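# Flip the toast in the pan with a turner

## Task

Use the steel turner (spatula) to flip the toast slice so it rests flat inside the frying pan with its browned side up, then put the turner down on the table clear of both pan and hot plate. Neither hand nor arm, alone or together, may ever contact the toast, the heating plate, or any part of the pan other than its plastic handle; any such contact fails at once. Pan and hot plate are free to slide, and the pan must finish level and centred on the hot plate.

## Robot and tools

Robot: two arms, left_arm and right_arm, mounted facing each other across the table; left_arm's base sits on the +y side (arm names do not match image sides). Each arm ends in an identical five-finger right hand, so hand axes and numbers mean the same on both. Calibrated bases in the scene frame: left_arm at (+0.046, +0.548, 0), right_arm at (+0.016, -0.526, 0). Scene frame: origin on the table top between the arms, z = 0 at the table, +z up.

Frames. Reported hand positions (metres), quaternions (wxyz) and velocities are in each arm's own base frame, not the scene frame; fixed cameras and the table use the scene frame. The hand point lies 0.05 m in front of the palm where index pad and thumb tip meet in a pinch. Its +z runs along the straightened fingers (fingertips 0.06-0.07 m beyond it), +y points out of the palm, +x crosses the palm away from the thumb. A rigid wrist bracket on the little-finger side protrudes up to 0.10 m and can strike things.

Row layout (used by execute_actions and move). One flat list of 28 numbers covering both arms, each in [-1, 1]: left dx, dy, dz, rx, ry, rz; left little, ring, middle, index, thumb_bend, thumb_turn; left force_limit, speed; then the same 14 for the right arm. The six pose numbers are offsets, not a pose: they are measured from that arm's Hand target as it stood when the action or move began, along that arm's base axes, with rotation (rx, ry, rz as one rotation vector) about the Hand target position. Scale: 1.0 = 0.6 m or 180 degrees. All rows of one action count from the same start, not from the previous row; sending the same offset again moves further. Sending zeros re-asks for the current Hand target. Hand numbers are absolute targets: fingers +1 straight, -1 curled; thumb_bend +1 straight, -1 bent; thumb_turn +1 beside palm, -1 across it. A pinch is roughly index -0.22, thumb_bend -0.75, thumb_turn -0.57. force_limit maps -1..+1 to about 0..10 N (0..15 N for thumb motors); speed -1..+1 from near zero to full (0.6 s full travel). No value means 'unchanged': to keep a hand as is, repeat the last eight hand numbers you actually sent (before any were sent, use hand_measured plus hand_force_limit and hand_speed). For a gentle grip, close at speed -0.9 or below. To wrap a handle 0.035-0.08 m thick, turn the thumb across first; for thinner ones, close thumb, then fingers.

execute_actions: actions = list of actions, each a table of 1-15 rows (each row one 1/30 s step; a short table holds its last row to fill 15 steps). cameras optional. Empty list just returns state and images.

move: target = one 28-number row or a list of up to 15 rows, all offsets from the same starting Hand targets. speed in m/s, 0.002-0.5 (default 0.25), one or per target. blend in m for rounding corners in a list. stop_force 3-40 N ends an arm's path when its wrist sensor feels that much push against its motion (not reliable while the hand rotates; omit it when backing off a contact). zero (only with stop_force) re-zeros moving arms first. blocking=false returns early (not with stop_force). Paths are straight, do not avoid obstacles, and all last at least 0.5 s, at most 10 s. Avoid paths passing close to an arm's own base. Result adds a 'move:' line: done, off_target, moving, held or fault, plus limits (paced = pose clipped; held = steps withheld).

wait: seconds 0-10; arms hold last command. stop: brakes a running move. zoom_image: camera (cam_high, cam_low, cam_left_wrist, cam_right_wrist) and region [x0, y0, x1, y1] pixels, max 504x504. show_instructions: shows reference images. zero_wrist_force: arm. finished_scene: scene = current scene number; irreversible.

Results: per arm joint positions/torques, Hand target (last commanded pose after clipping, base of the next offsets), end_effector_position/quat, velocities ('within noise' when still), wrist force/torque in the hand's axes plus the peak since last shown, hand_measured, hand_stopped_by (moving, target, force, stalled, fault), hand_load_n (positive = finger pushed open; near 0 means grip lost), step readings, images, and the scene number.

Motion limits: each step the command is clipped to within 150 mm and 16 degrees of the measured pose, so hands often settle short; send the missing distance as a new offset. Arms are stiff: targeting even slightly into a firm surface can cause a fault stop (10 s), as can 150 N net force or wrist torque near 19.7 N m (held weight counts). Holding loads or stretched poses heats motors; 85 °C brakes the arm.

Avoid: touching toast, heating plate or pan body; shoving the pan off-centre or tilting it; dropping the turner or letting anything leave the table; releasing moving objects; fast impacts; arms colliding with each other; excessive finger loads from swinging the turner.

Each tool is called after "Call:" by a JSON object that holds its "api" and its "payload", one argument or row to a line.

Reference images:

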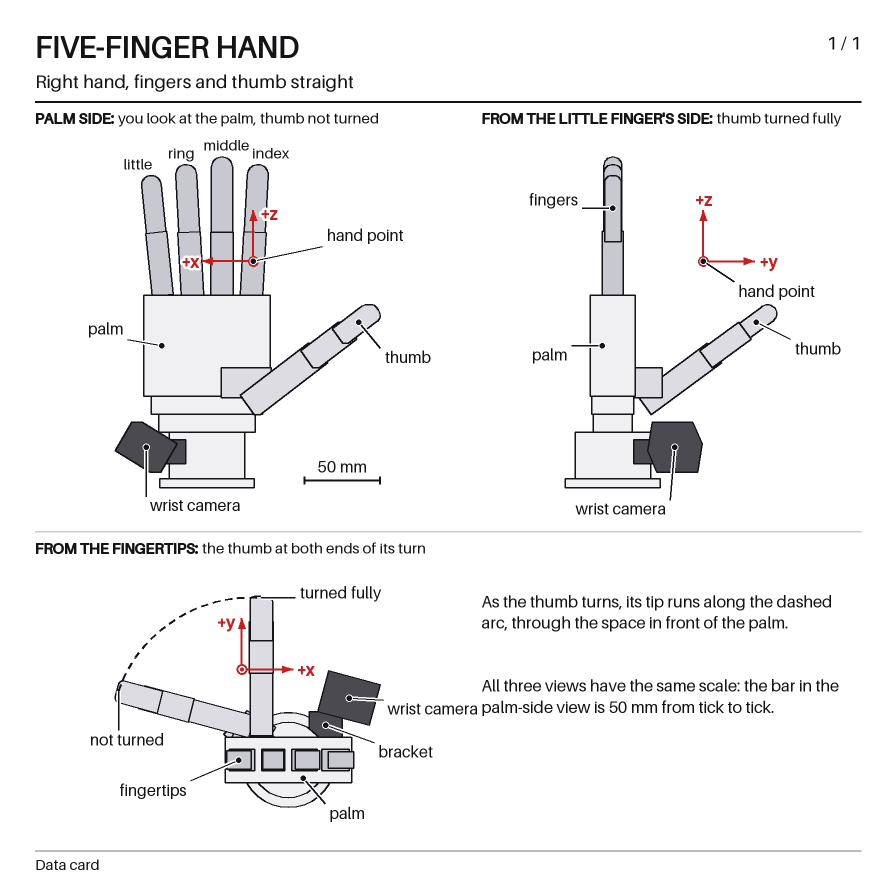

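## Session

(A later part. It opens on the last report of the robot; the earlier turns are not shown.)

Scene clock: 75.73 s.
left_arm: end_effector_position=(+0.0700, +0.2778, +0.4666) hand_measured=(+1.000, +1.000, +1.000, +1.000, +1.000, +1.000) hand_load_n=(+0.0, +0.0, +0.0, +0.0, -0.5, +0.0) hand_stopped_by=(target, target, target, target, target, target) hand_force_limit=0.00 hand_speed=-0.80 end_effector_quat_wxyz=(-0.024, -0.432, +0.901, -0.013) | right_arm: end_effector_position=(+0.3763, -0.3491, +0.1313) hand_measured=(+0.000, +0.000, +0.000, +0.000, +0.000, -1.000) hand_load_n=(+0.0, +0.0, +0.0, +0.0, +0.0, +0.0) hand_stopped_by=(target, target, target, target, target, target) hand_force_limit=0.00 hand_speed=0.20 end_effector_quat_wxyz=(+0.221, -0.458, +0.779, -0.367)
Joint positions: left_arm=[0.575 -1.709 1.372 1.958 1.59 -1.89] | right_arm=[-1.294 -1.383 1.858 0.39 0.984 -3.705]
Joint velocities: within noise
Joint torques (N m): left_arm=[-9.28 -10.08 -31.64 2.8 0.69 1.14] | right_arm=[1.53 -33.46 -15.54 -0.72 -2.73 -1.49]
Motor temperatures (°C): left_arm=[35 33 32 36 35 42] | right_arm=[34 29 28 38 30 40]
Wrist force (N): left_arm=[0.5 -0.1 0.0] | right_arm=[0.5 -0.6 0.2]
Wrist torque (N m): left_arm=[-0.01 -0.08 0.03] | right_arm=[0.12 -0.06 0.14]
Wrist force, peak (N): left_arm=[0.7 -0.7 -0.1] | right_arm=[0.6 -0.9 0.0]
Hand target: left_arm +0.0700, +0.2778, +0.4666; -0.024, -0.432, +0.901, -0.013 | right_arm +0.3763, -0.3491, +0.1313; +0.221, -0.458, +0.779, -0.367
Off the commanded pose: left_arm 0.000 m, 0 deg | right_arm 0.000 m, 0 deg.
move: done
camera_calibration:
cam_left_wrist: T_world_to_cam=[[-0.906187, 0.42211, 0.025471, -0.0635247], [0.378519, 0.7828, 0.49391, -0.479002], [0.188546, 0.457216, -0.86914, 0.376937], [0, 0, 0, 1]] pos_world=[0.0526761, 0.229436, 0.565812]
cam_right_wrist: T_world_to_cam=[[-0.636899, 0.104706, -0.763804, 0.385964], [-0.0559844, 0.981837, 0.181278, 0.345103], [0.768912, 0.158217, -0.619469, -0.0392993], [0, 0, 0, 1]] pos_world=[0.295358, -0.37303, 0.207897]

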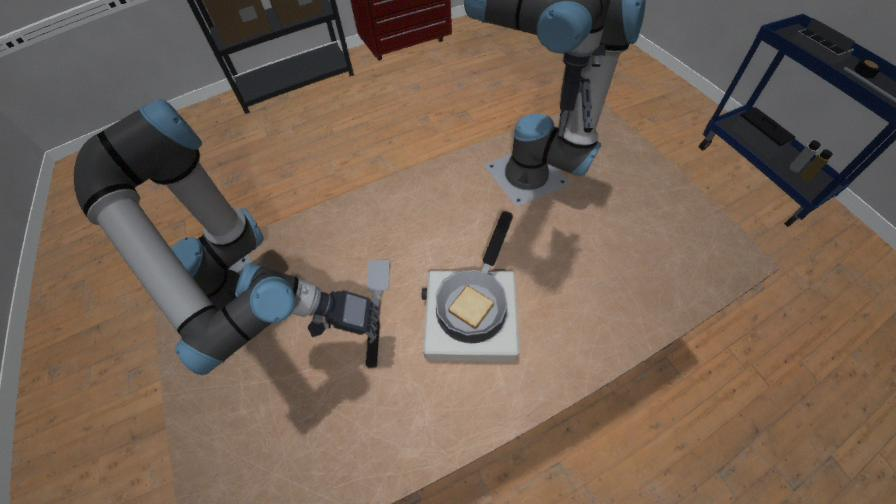

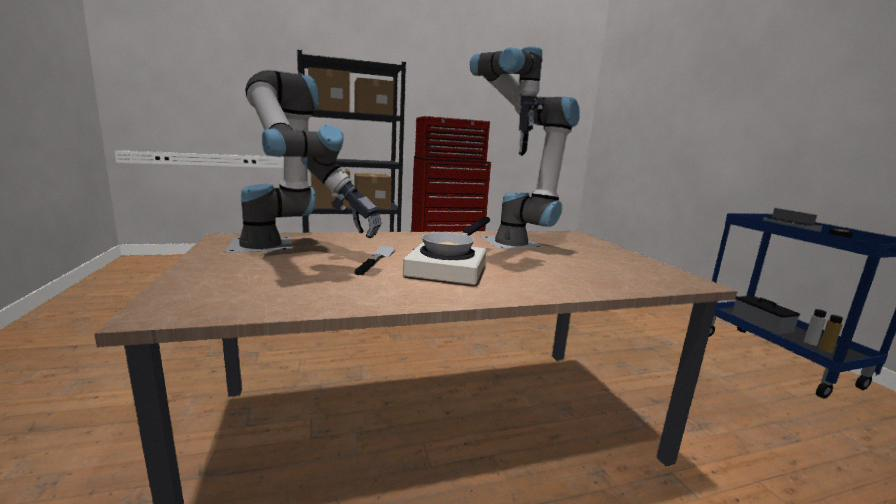

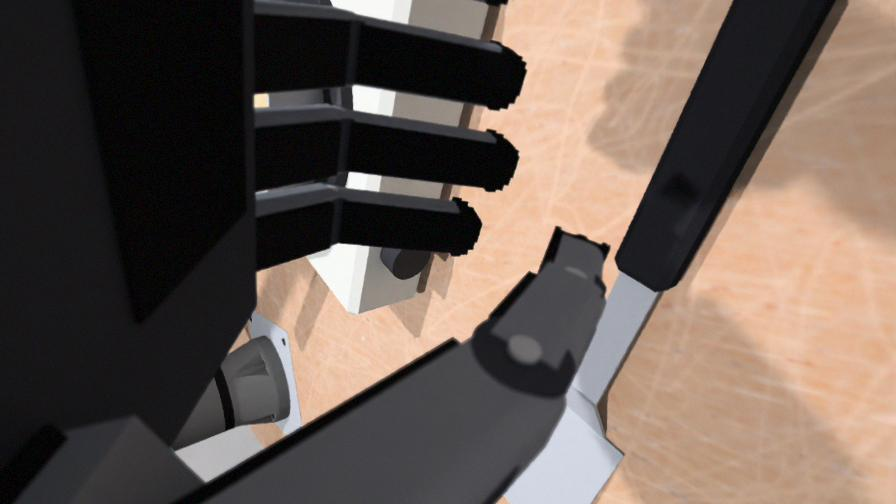

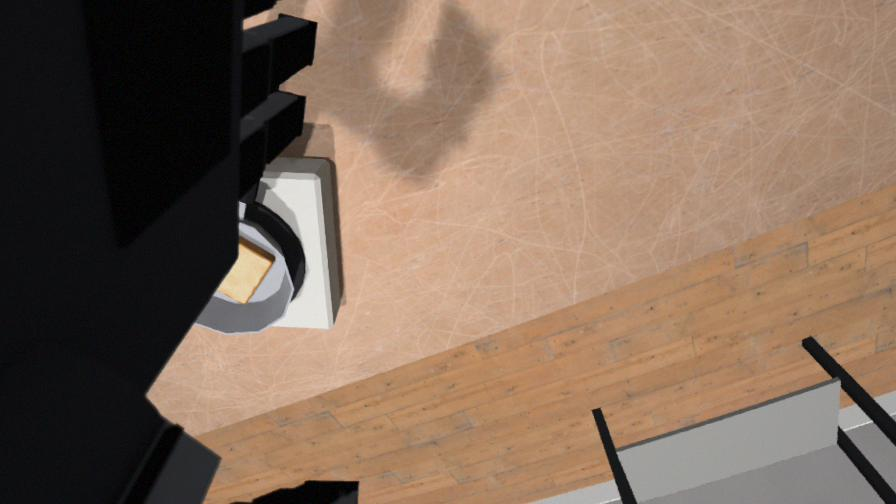

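Call:
{"api": "move", "payload": {
  "target": [0,0,0,0,0,0,1,1,1,1,1,1,0,-0.8,0,0,-0.1,0,0,0,0.12,0.12,0.12,0.12,0.3,-1,0,0.2],
  "speed": 0.3
}}

Call:
{"api": "zoom_image", "payload": {
  "camera": "cam_low",
  "region": [335, 190, 425, 280]
}}

Scene clock: 78.90 s.
left_arm: end_effector_position=(+0.0700, +0.2778, +0.4666) hand_measured=(+1.000, +1.000, +1.000, +1.000, +1.000, +1.000) hand_load_n=(+0.0, +0.0, +0.0, +0.0, +0.0, +0.0) hand_stopped_by=(target, target, target, target, target, target) hand_force_limit=0.00 hand_speed=-0.80 end_effector_quat_wxyz=(-0.024, -0.432, +0.901, -0.013) | right_arm: end_effector_position=(+0.3763, -0.3490, +0.0713) hand_measured=(+0.120, +0.120, +0.120, +0.120, +0.300, -1.000) hand_load_n=(+0.0, +0.0, +0.0, +0.0, +0.0, +0.0) hand_stopped_by=(target, target, target, target, target, target) hand_force_limit=0.00 hand_speed=0.20 end_effector_quat_wxyz=(+0.221, -0.457, +0.779, -0.367)
Joint positions: left_arm=[0.575 -1.709 1.372 1.958 1.59 -1.89] | right_arm=[-1.294 -1.305 1.937 0.232 0.984 -3.705]
Joint velocities: within noise
Joint torques (N m): left_arm=[-11.33 -9.11 -32.87 2.7 0.68 0.94] | right_arm=[8.77 -31.36 -28.68 1.54 0.76 0.85]
Motor temperatures (°C): left_arm=[35 33 32 36 35 42] | right_arm=[34 29 28 38 30 40]
Wrist force (N): left_arm=[0.6 -0.4 0.0] | right_arm=[0.4 -0.6 0.0]
Wrist torque (N m): left_arm=[-0.07 -0.09 0.02] | right_arm=[0.17 -0.04 0.14]
Wrist force, peak (N): left_arm=[0.8 -0.2 0.0] | right_arm=[0.5 -1.6 -0.6]
Hand target: left_arm +0.0700, +0.2778, +0.4666; -0.024, -0.432, +0.901, -0.013 | right_arm +0.3763, -0.3491, +0.0713; +0.221, -0.458, +0.779, -0.367
Off the commanded pose: left_arm 0.000 m, 0 deg | right_arm 0.000 m, 0 deg.
move: done
camera_calibration:
cam_left_wrist: T_world_to_cam=[[-0.906187, 0.42211, 0.0254703, -0.0635243], [0.378518, 0.7828, 0.493911, -0.479002], [0.188547, 0.457217, -0.869139, 0.376936], [0, 0, 0, 1]] pos_world=[0.052676, 0.229436, 0.565813]
cam_right_wrist: T_world_to_cam=[[-0.63677, 0.104692, -0.763913, 0.340079], [-0.05608, 0.981827, 0.181303, 0.355943], [0.769012, 0.158288, -0.619327, -0.0765083], [0, 0, 0, 1]] pos_world=[0.295349, -0.372968, 0.147874]

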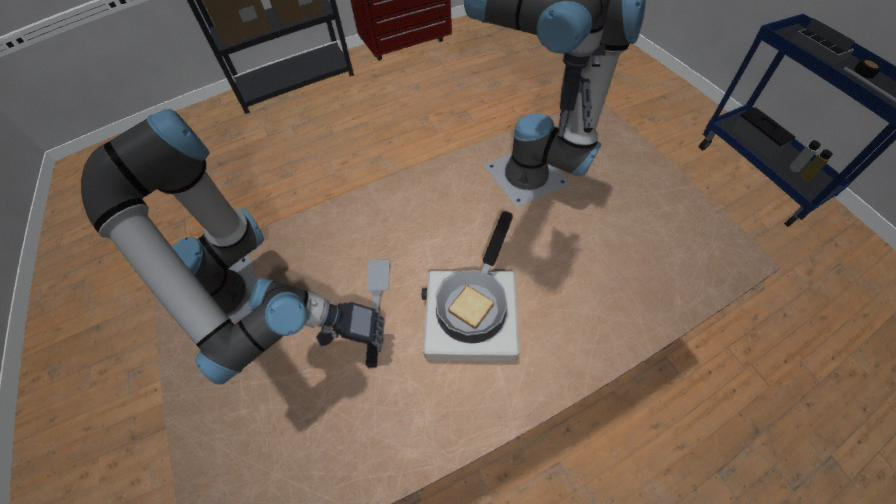

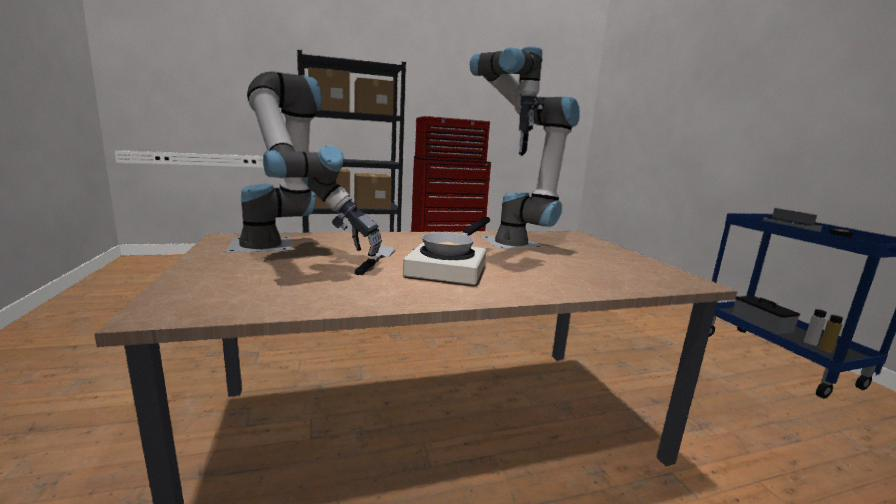

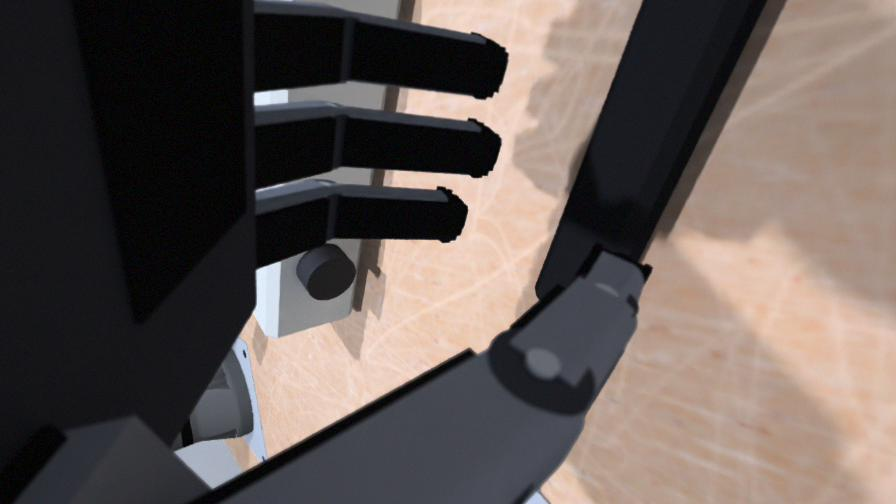

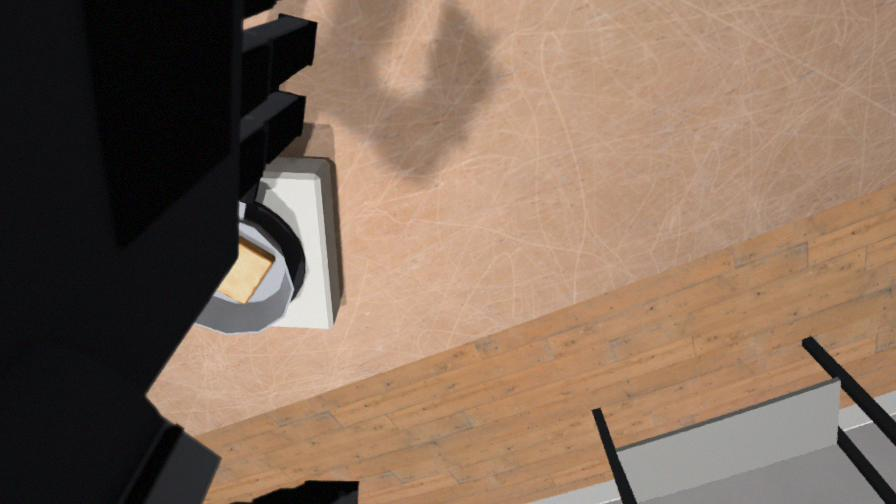

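Scaled by 5.600 from the camera's 896x504 image, which has a finer 1280x720 frame.

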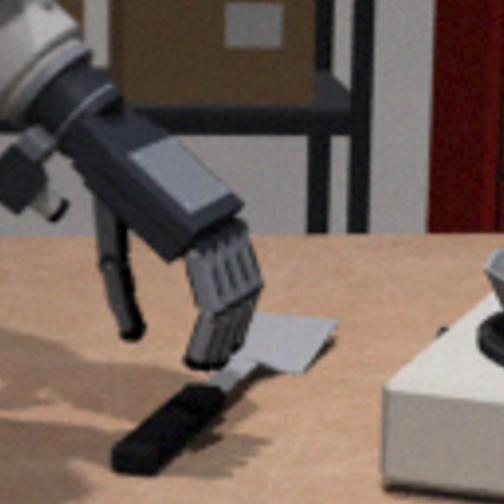

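Call:
{"api": "move", "payload": {
  "target": [0,0,0,0,0,0,1,1,1,1,1,1,0,-0.8,0,0,-0.085,0,0,0,0.12,0.12,0.12,0.12,0.3,-1,0,0.2],
  "speed": 0.03,
  "stop_force": 5
}}

Call:
{"api": "zoom_image", "payload": {
  "camera": "cam_low",
  "region": [335, 190, 425, 280]
}}

Call:
{"api": "zoom_image", "payload": {
  "camera": "cam_left_wrist",
  "region": [350, 0, 800, 400]
}}

Scene clock: 85.47 s.
left_arm: end_effector_position=(+0.0700, +0.2778, +0.4666) hand_measured=(+1.000, +1.000, +1.000, +1.000, +1.000, +1.000) hand_load_n=(+0.0, +0.0, +0.0, +0.0, +0.0, +0.0) hand_stopped_by=(target, target, target, target, target, target) hand_force_limit=0.00 hand_speed=-0.80 end_effector_quat_wxyz=(-0.024, -0.432, +0.901, -0.013) | right_arm: end_effector_position=(+0.3763, -0.3491, +0.0243) hand_measured=(+0.120, +0.120, +0.120, +0.120, +0.300, -1.000) hand_load_n=(+0.0, +0.0, -0.5, +0.0, +0.5, +0.0) hand_stopped_by=(target, target, target, target, target, target) hand_force_limit=0.00 hand_speed=0.20 end_effector_quat_wxyz=(+0.221, -0.458, +0.779, -0.367)
Joint positions: left_arm=[0.575 -1.709 1.372 1.958 1.59 -1.89] | right_arm=[-1.294 -1.228 1.984 0.108 0.984 -3.705]
Joint velocities: within noise
Joint torques (N m): left_arm=[-11.68 -9.17 -31.8 2.65 0.81 1.3] | right_arm=[2.4 -25.04 -26.78 -0.44 0.33 -0.32]
Motor temperatures (°C): left_arm=[35 33 32 36 35 42] | right_arm=[34 29 28 38 30 40]
Wrist force (N): left_arm=[0.3 -0.2 0.2] | right_arm=[0.8 -2.4 -1.2]
Wrist torque (N m): left_arm=[-0.05 -0.05 0.01] | right_arm=[0.24 -0.05 0.09]
Wrist force, peak (N): left_arm=[1.0 -0.2 -0.3] | right_arm=[8.6 -21.7 -17.4]
Hand target: left_arm +0.0700, +0.2778, +0.4666; -0.024, -0.432, +0.901, -0.013 | right_arm +0.3763, -0.3491, +0.0243; +0.221, -0.458, +0.779, -0.367 (not the last commanded pose)
Off the commanded pose: left_arm 0.000 m, 0 deg | right_arm 0.004 m, 0 deg.
move: contact (right_arm)
camera_calibration:
cam_left_wrist: T_world_to_cam=[[-0.906186, 0.422112, 0.0254704, -0.0635244], [0.37852, 0.782799, 0.493911, -0.479002], [0.188548, 0.457216, -0.869139, 0.376936], [0, 0, 0, 1]] pos_world=[0.0526765, 0.229436, 0.565813]
cam_right_wrist: T_world_to_cam=[[-0.636788, 0.104513, -0.763923, 0.304129], [-0.0561577, 0.981853, 0.18114, 0.364549], [0.768991, 0.158248, -0.619363, -0.105637], [0, 0, 0, 1]] pos_world=[0.295372, -0.373002, 0.100869]

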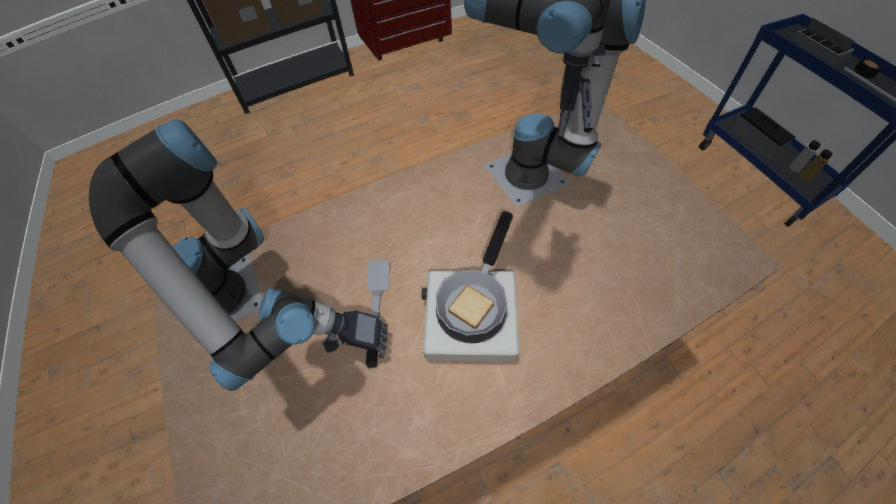

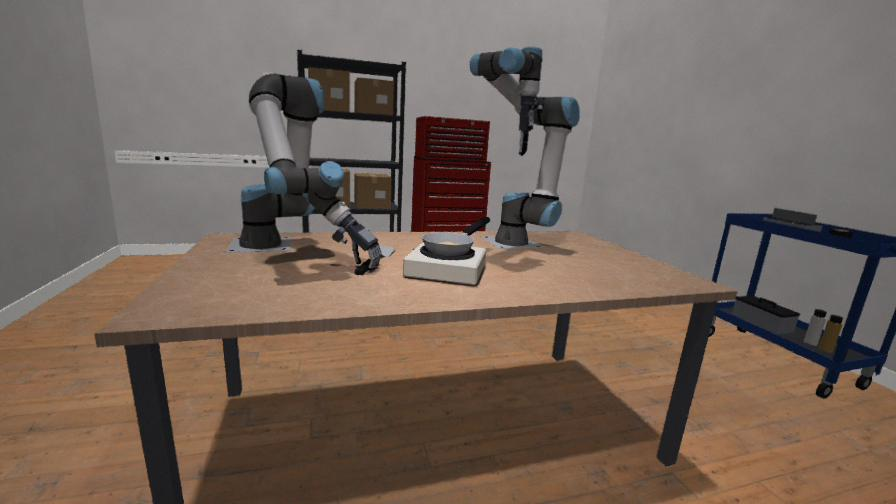

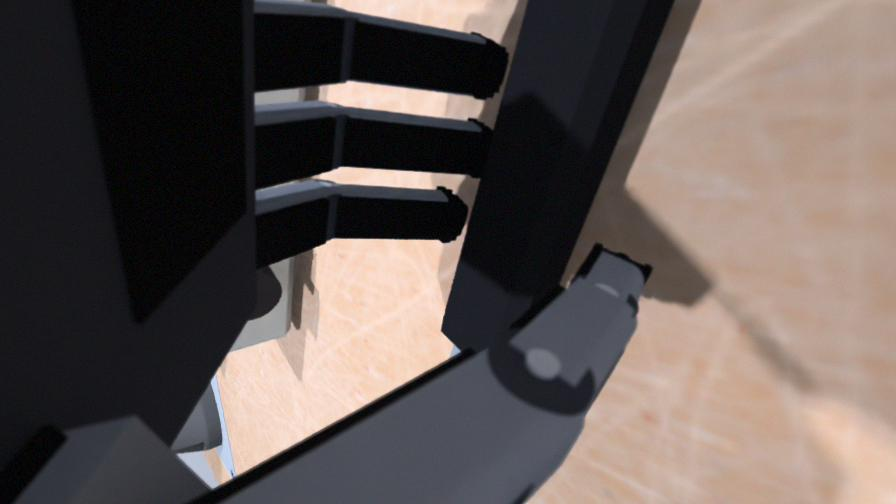

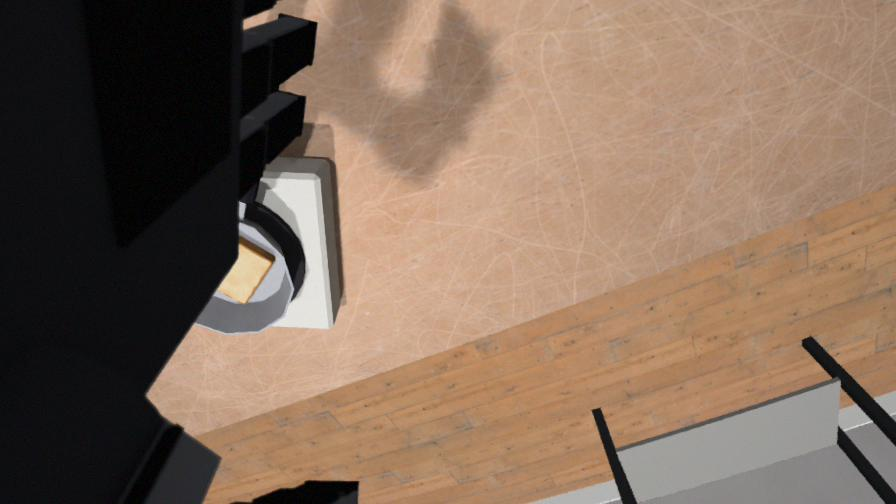

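Scaled by 5.600 from the camera's 896x504 image, which has a finer 1280x720 frame.

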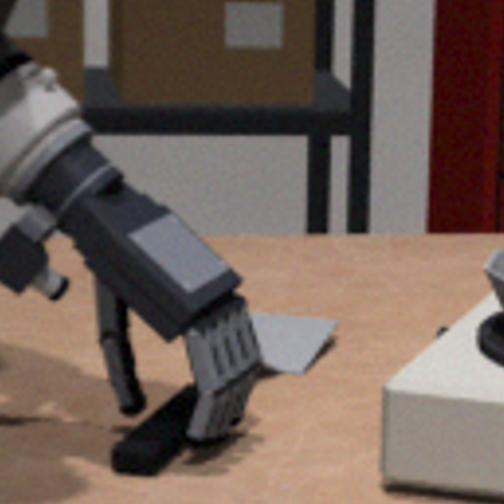

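Scaled by 1.120 from the camera's 896x504 image, which has a finer 1280x720 frame.

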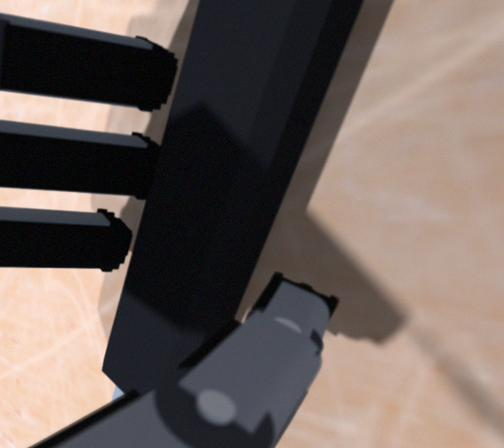

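Call:
{"api": "move", "payload": {
  "target": [0,0,0,0,0,0,1,1,1,1,1,1,0,-0.8,0,0,0.003,0,0,0,0.12,0.12,0.12,0.12,-0.5,-1,-0.75,-0.7],
  "speed": 0.03
}}

Call:
{"api": "zoom_image", "payload": {
  "camera": "cam_low",
  "region": [335, 190, 425, 280]
}}

Call:
{"api": "zoom_image", "payload": {
  "camera": "cam_left_wrist",
  "region": [350, 0, 800, 400]
}}

Scene clock: 89.67 s.
left_arm: end_effector_position=(+0.0700, +0.2778, +0.4666) hand_measured=(+1.000, +1.000, +1.000, +1.000, +1.000, +1.000) hand_load_n=(+0.0, +0.0, +0.0, +0.0, -0.5, +0.0) hand_stopped_by=(target, target, target, target, target, target) hand_force_limit=0.00 hand_speed=-0.80 end_effector_quat_wxyz=(-0.024, -0.432, +0.901, -0.013) | right_arm: end_effector_position=(+0.3763, -0.3491, +0.0261) hand_measured=(+0.120, +0.120, +0.120, +0.120, -0.500, -1.000) hand_load_n=(+0.0, +0.0, +0.0, +0.0, +0.0, +0.0) hand_stopped_by=(target, target, target, target, target, target) hand_force_limit=-0.75 hand_speed=-0.70 end_effector_quat_wxyz=(+0.221, -0.458, +0.779, -0.367)
Joint positions: left_arm=[0.575 -1.709 1.372 1.958 1.59 -1.89] | right_arm=[-1.294 -1.232 1.983 0.113 0.984 -3.705]
Joint velocities: within noise
Joint torques (N m): left_arm=[-12.29 -9.5 -32.65 2.55 1.04 1.37] | right_arm=[2.13 -28.73 -11.26 -0.57 0.13 -0.28]
Motor temperatures (°C): left_arm=[35 32 32 36 35 42] | right_arm=[34 29 28 38 30 40]
Wrist force (N): left_arm=[0.4 -0.4 0.0] | right_arm=[0.5 -0.7 0.0]
Wrist torque (N m): left_arm=[-0.06 -0.07 0.01] | right_arm=[0.15 -0.05 0.12]
Wrist force, peak (N): left_arm=[0.7 -0.2 -0.5] | right_arm=[0.9 -2.9 -1.2]
Hand target: left_arm +0.0700, +0.2778, +0.4666; -0.024, -0.432, +0.901, -0.013 | right_arm +0.3763, -0.3491, +0.0261; +0.221, -0.458, +0.779, -0.367
Off the commanded pose: left_arm 0.000 m, 0 deg | right_arm 0.000 m, 0 deg.
move: done
camera_calibration:
cam_left_wrist: T_world_to_cam=[[-0.906186, 0.422112, 0.0254702, -0.0635243], [0.37852, 0.782799, 0.493911, -0.479002], [0.188548, 0.457216, -0.869139, 0.376936], [0, 0, 0, 1]] pos_world=[0.0526765, 0.229436, 0.565813]
cam_right_wrist: T_world_to_cam=[[-0.63679, 0.104518, -0.763921, 0.305504], [-0.0561576, 0.981851, 0.181147, 0.364222], [0.76899, 0.158252, -0.619363, -0.104522], [0, 0, 0, 1]] pos_world=[0.295372, -0.373002, 0.102666]

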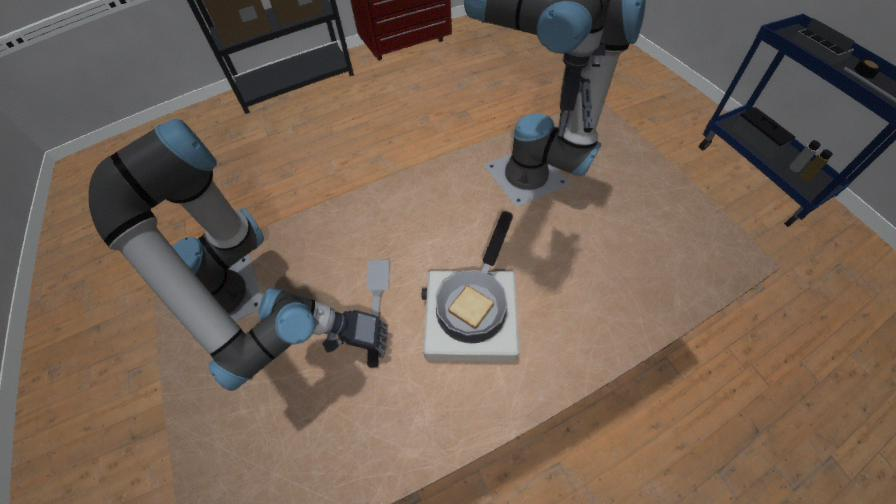

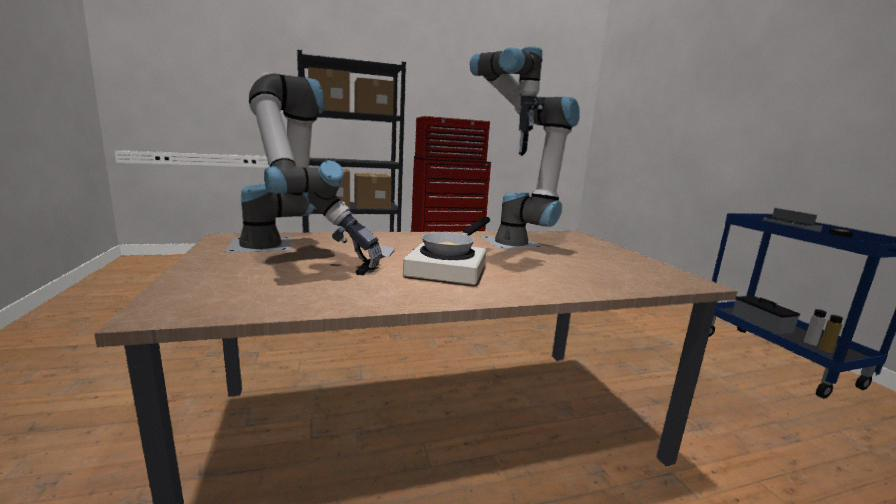

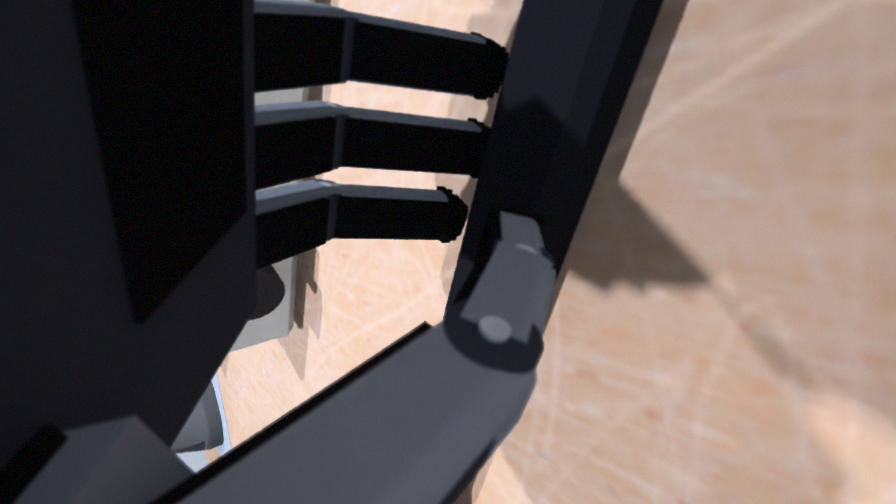

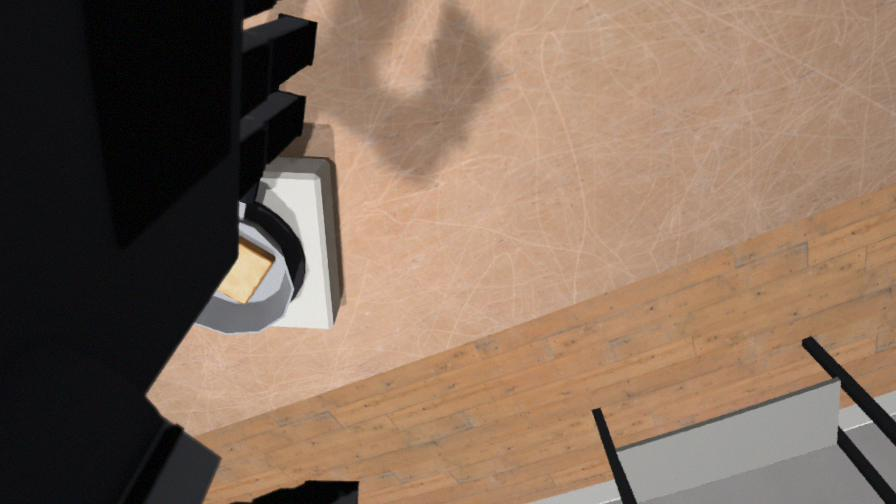

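Scaled by 5.600 from the camera's 896x504 image, which has a finer 1280x720 frame.

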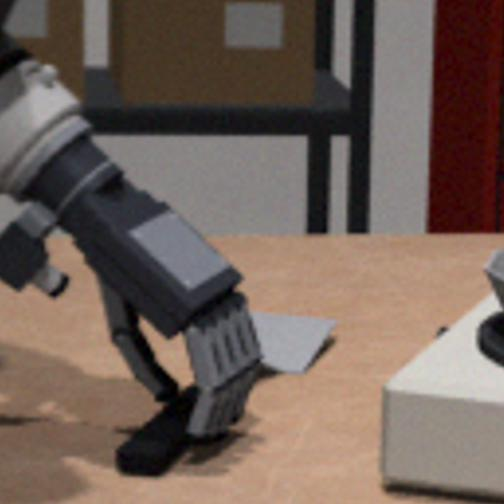

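Scaled by 1.120 from the camera's 896x504 image, which has a finer 1280x720 frame.

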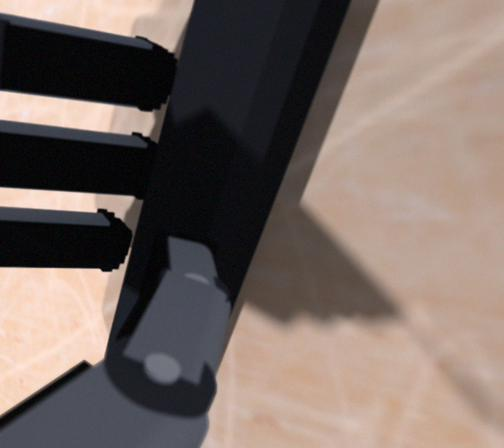

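Call:
{"api": "move", "payload": {
  "target": [0,0,0,0,0,0,1,1,1,1,1,1,0,-0.8,0,0,0,0,0,0,0.05,0.05,0.05,0.05,0.3,-1,-0.6,-0.3],
  "speed": 0.03,
  "cameras": []
}}

Call:
{"api": "move", "payload": {
  "target": [0,0,0,0,0,0,1,1,1,1,1,1,0,-0.8,0,0,-0.0217,0,0,0,0.05,0.05,0.05,0.05,0.3,-1,-0.6,-0.3],
  "speed": 0.01,
  "stop_force": 4
}}

Call:
{"api": "zoom_image", "payload": {
  "camera": "cam_low",
  "region": [335, 190, 425, 280]
}}

Call:
{"api": "zoom_image", "payload": {
  "camera": "cam_left_wrist",
  "region": [350, 0, 800, 400]
}}

Scene clock: 93.87 s.
left_arm: end_effector_position=(+0.0700, +0.2778, +0.4666) hand_measured=(+1.000, +1.000, +1.000, +1.000, +1.000, +1.000) hand_load_n=(+0.0, +0.0, +0.0, +0.0, +0.0, +0.0) hand_stopped_by=(target, target, target, target, target, target) hand_force_limit=0.00 hand_speed=-0.80 end_effector_quat_wxyz=(-0.024, -0.432, +0.901, -0.013) | right_arm: end_effector_position=(+0.3763, -0.3491, +0.0261) hand_measured=(+0.050, +0.050, +0.050, +0.050, -0.240, -1.000) hand_load_n=(+0.0, +0.0, +0.0, +0.0, -25.5, -15.0) hand_stopped_by=(target, target, target, target, moving, target) hand_force_limit=-0.60 hand_speed=-0.30 end_effector_quat_wxyz=(+0.221, -0.458, +0.779, -0.367)
Joint positions: left_arm=[0.575 -1.709 1.372 1.958 1.59 -1.89] | right_arm=[-1.294 -1.232 1.983 0.113 0.984 -3.705]
Joint velocities: within noise
Joint torques (N m): left_arm=[-10.36 -8.91 -33.37 2.21 1.02 1.76] | right_arm=[2.99 -27.09 -10.74 3.6 0.19 -0.35]
Motor temperatures (°C): left_arm=[35 32 32 36 35 42] | right_arm=[34 29 28 38 30 40]
Wrist force (N): left_arm=[0.0 -0.2 0.0] | right_arm=[8.2 -23.4 -10.3]
Wrist torque (N m): left_arm=[-0.03 -0.01 0.00] | right_arm=[-0.23 -0.03 -0.28]
Wrist force, peak (N): left_arm=[0.8 -0.3 -0.2] | right_arm=[8.6 -23.9 -10.3]
Hand target: left_arm +0.0700, +0.2778, +0.4666; -0.024, -0.432, +0.901, -0.013 | right_arm +0.3763, -0.3491, +0.0261; +0.221, -0.458, +0.779, -0.367
Off the commanded pose: left_arm 0.000 m, 0 deg | right_arm 0.000 m, 0 deg.
move: done
No camera images: "cameras" was empty.

Scene clock: 94.87 s.
left_arm: end_effector_position=(+0.0700, +0.2778, +0.4666) hand_measured=(+1.000, +1.000, +1.000, +1.000, +1.000, +1.000) hand_load_n=(+0.0, +0.0, +0.0, +0.0, +0.0, +0.0) hand_stopped_by=(target, target, target, target, target, target) hand_force_limit=0.00 hand_speed=-0.80 end_effector_quat_wxyz=(-0.024, -0.432, +0.901, -0.013) | right_arm: end_effector_position=(+0.3763, -0.3491, +0.0259) hand_measured=(+0.050, +0.050, +0.050, +0.050, -0.240, -1.000) hand_load_n=(+0.0, +0.0, +0.5, +0.0, -23.0, -19.0) hand_stopped_by=(target, target, target, target, stalled, target) hand_force_limit=-0.60 hand_speed=-0.30 end_effector_quat_wxyz=(+0.221, -0.458, +0.779, -0.367)
Joint positions: left_arm=[0.575 -1.709 1.372 1.958 1.59 -1.89] | right_arm=[-1.294 -1.231 1.983 0.112 0.984 -3.705]
Joint velocities: within noise
Joint torques (N m): left_arm=[-10.69 -10.65 -31.81 2.29 1.22 1.92] | right_arm=[2.87 -23.7 -14.27 6.79 0.16 -0.14]
Motor temperatures (°C): left_arm=[35 32 32 36 35 42] | right_arm=[34 29 28 38 30 40]
Wrist force (N): left_arm=[0.4 0.0 0.0] | right_arm=[10.9 -24.1 -13.5]
Wrist torque (N m): left_arm=[0.01 -0.07 0.03] | right_arm=[-0.35 -0.06 -0.32]
Wrist force, peak (N): left_arm=[0.6 -0.4 0.0] | right_arm=[10.7 -29.8 -21.8]
Hand target: left_arm +0.0700, +0.2778, +0.4666; -0.024, -0.432, +0.901, -0.013 | right_arm +0.3763, -0.3491, +0.0259; +0.221, -0.458, +0.779, -0.367 (not the last commanded pose)
Off the commanded pose: left_arm 0.000 m, 0 deg | right_arm 0.013 m, 0 deg.
move: contact (right_arm)
camera_calibration:
cam_left_wrist: T_world_to_cam=[[-0.906186, 0.422112, 0.0254703, -0.0635243], [0.37852, 0.782799, 0.493911, -0.479002], [0.188548, 0.457216, -0.869139, 0.376936], [0, 0, 0, 1]] pos_world=[0.0526764, 0.229436, 0.565813]
cam_right_wrist: T_world_to_cam=[[-0.636757, 0.104405, -0.763963, 0.305327], [-0.0561656, 0.981878, 0.181, 0.364341], [0.769016, 0.158161, -0.619354, -0.104687], [0, 0, 0, 1]] pos_world=[0.295388, -0.373058, 0.102475]

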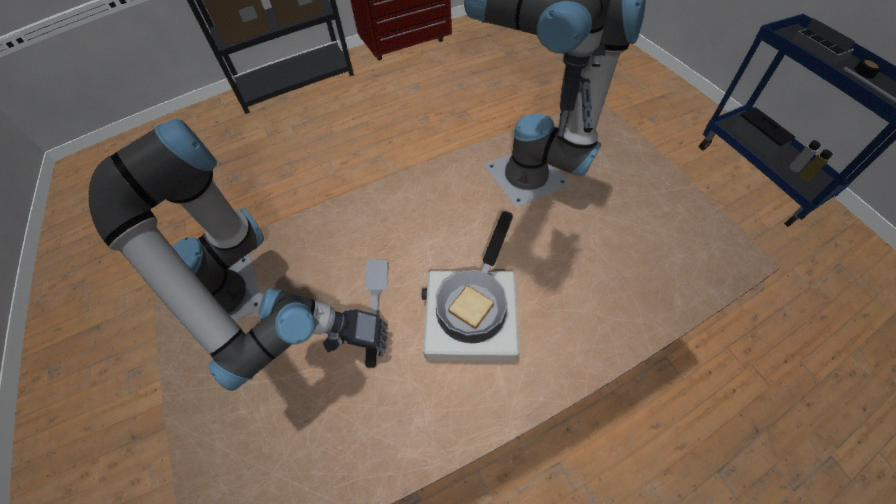

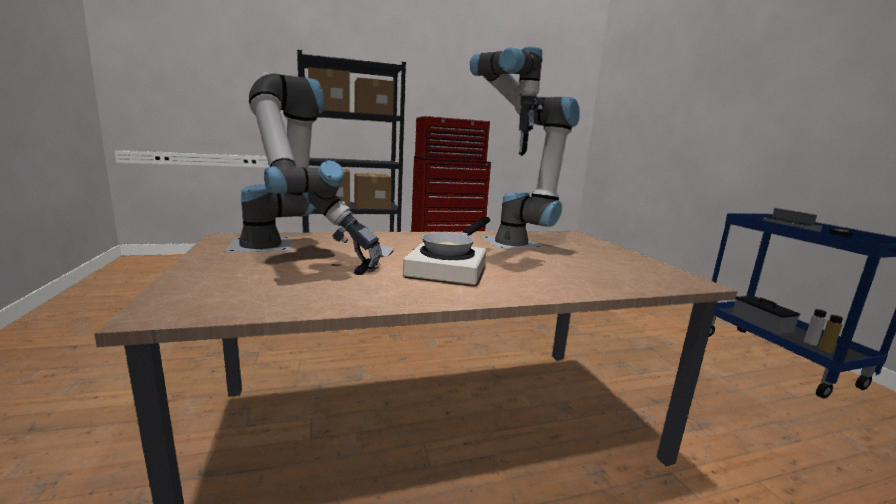

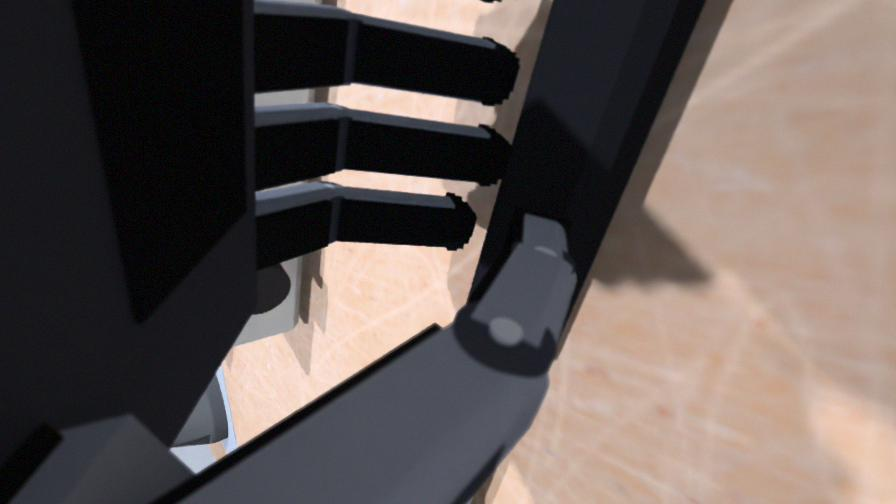

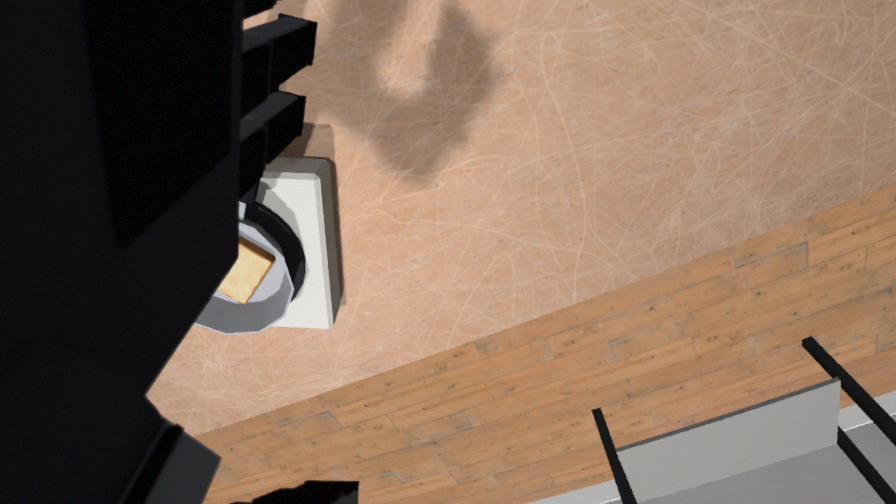

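Scaled by 5.600 from the camera's 896x504 image, which has a finer 1280x720 frame.

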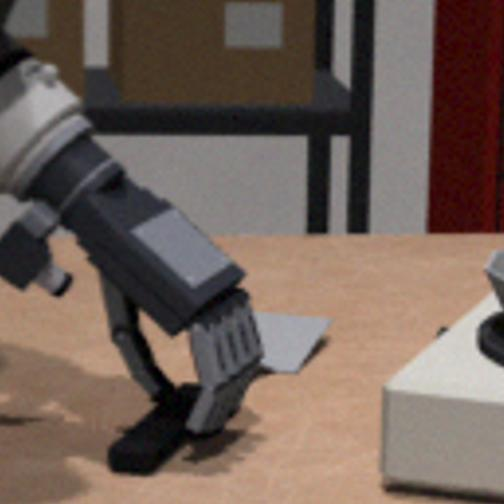

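Scaled by 1.120 from the camera's 896x504 image, which has a finer 1280x720 frame.

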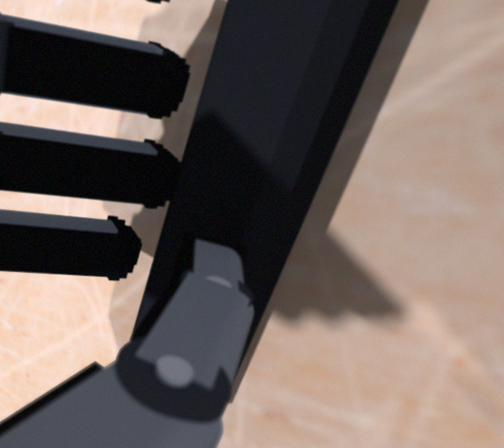

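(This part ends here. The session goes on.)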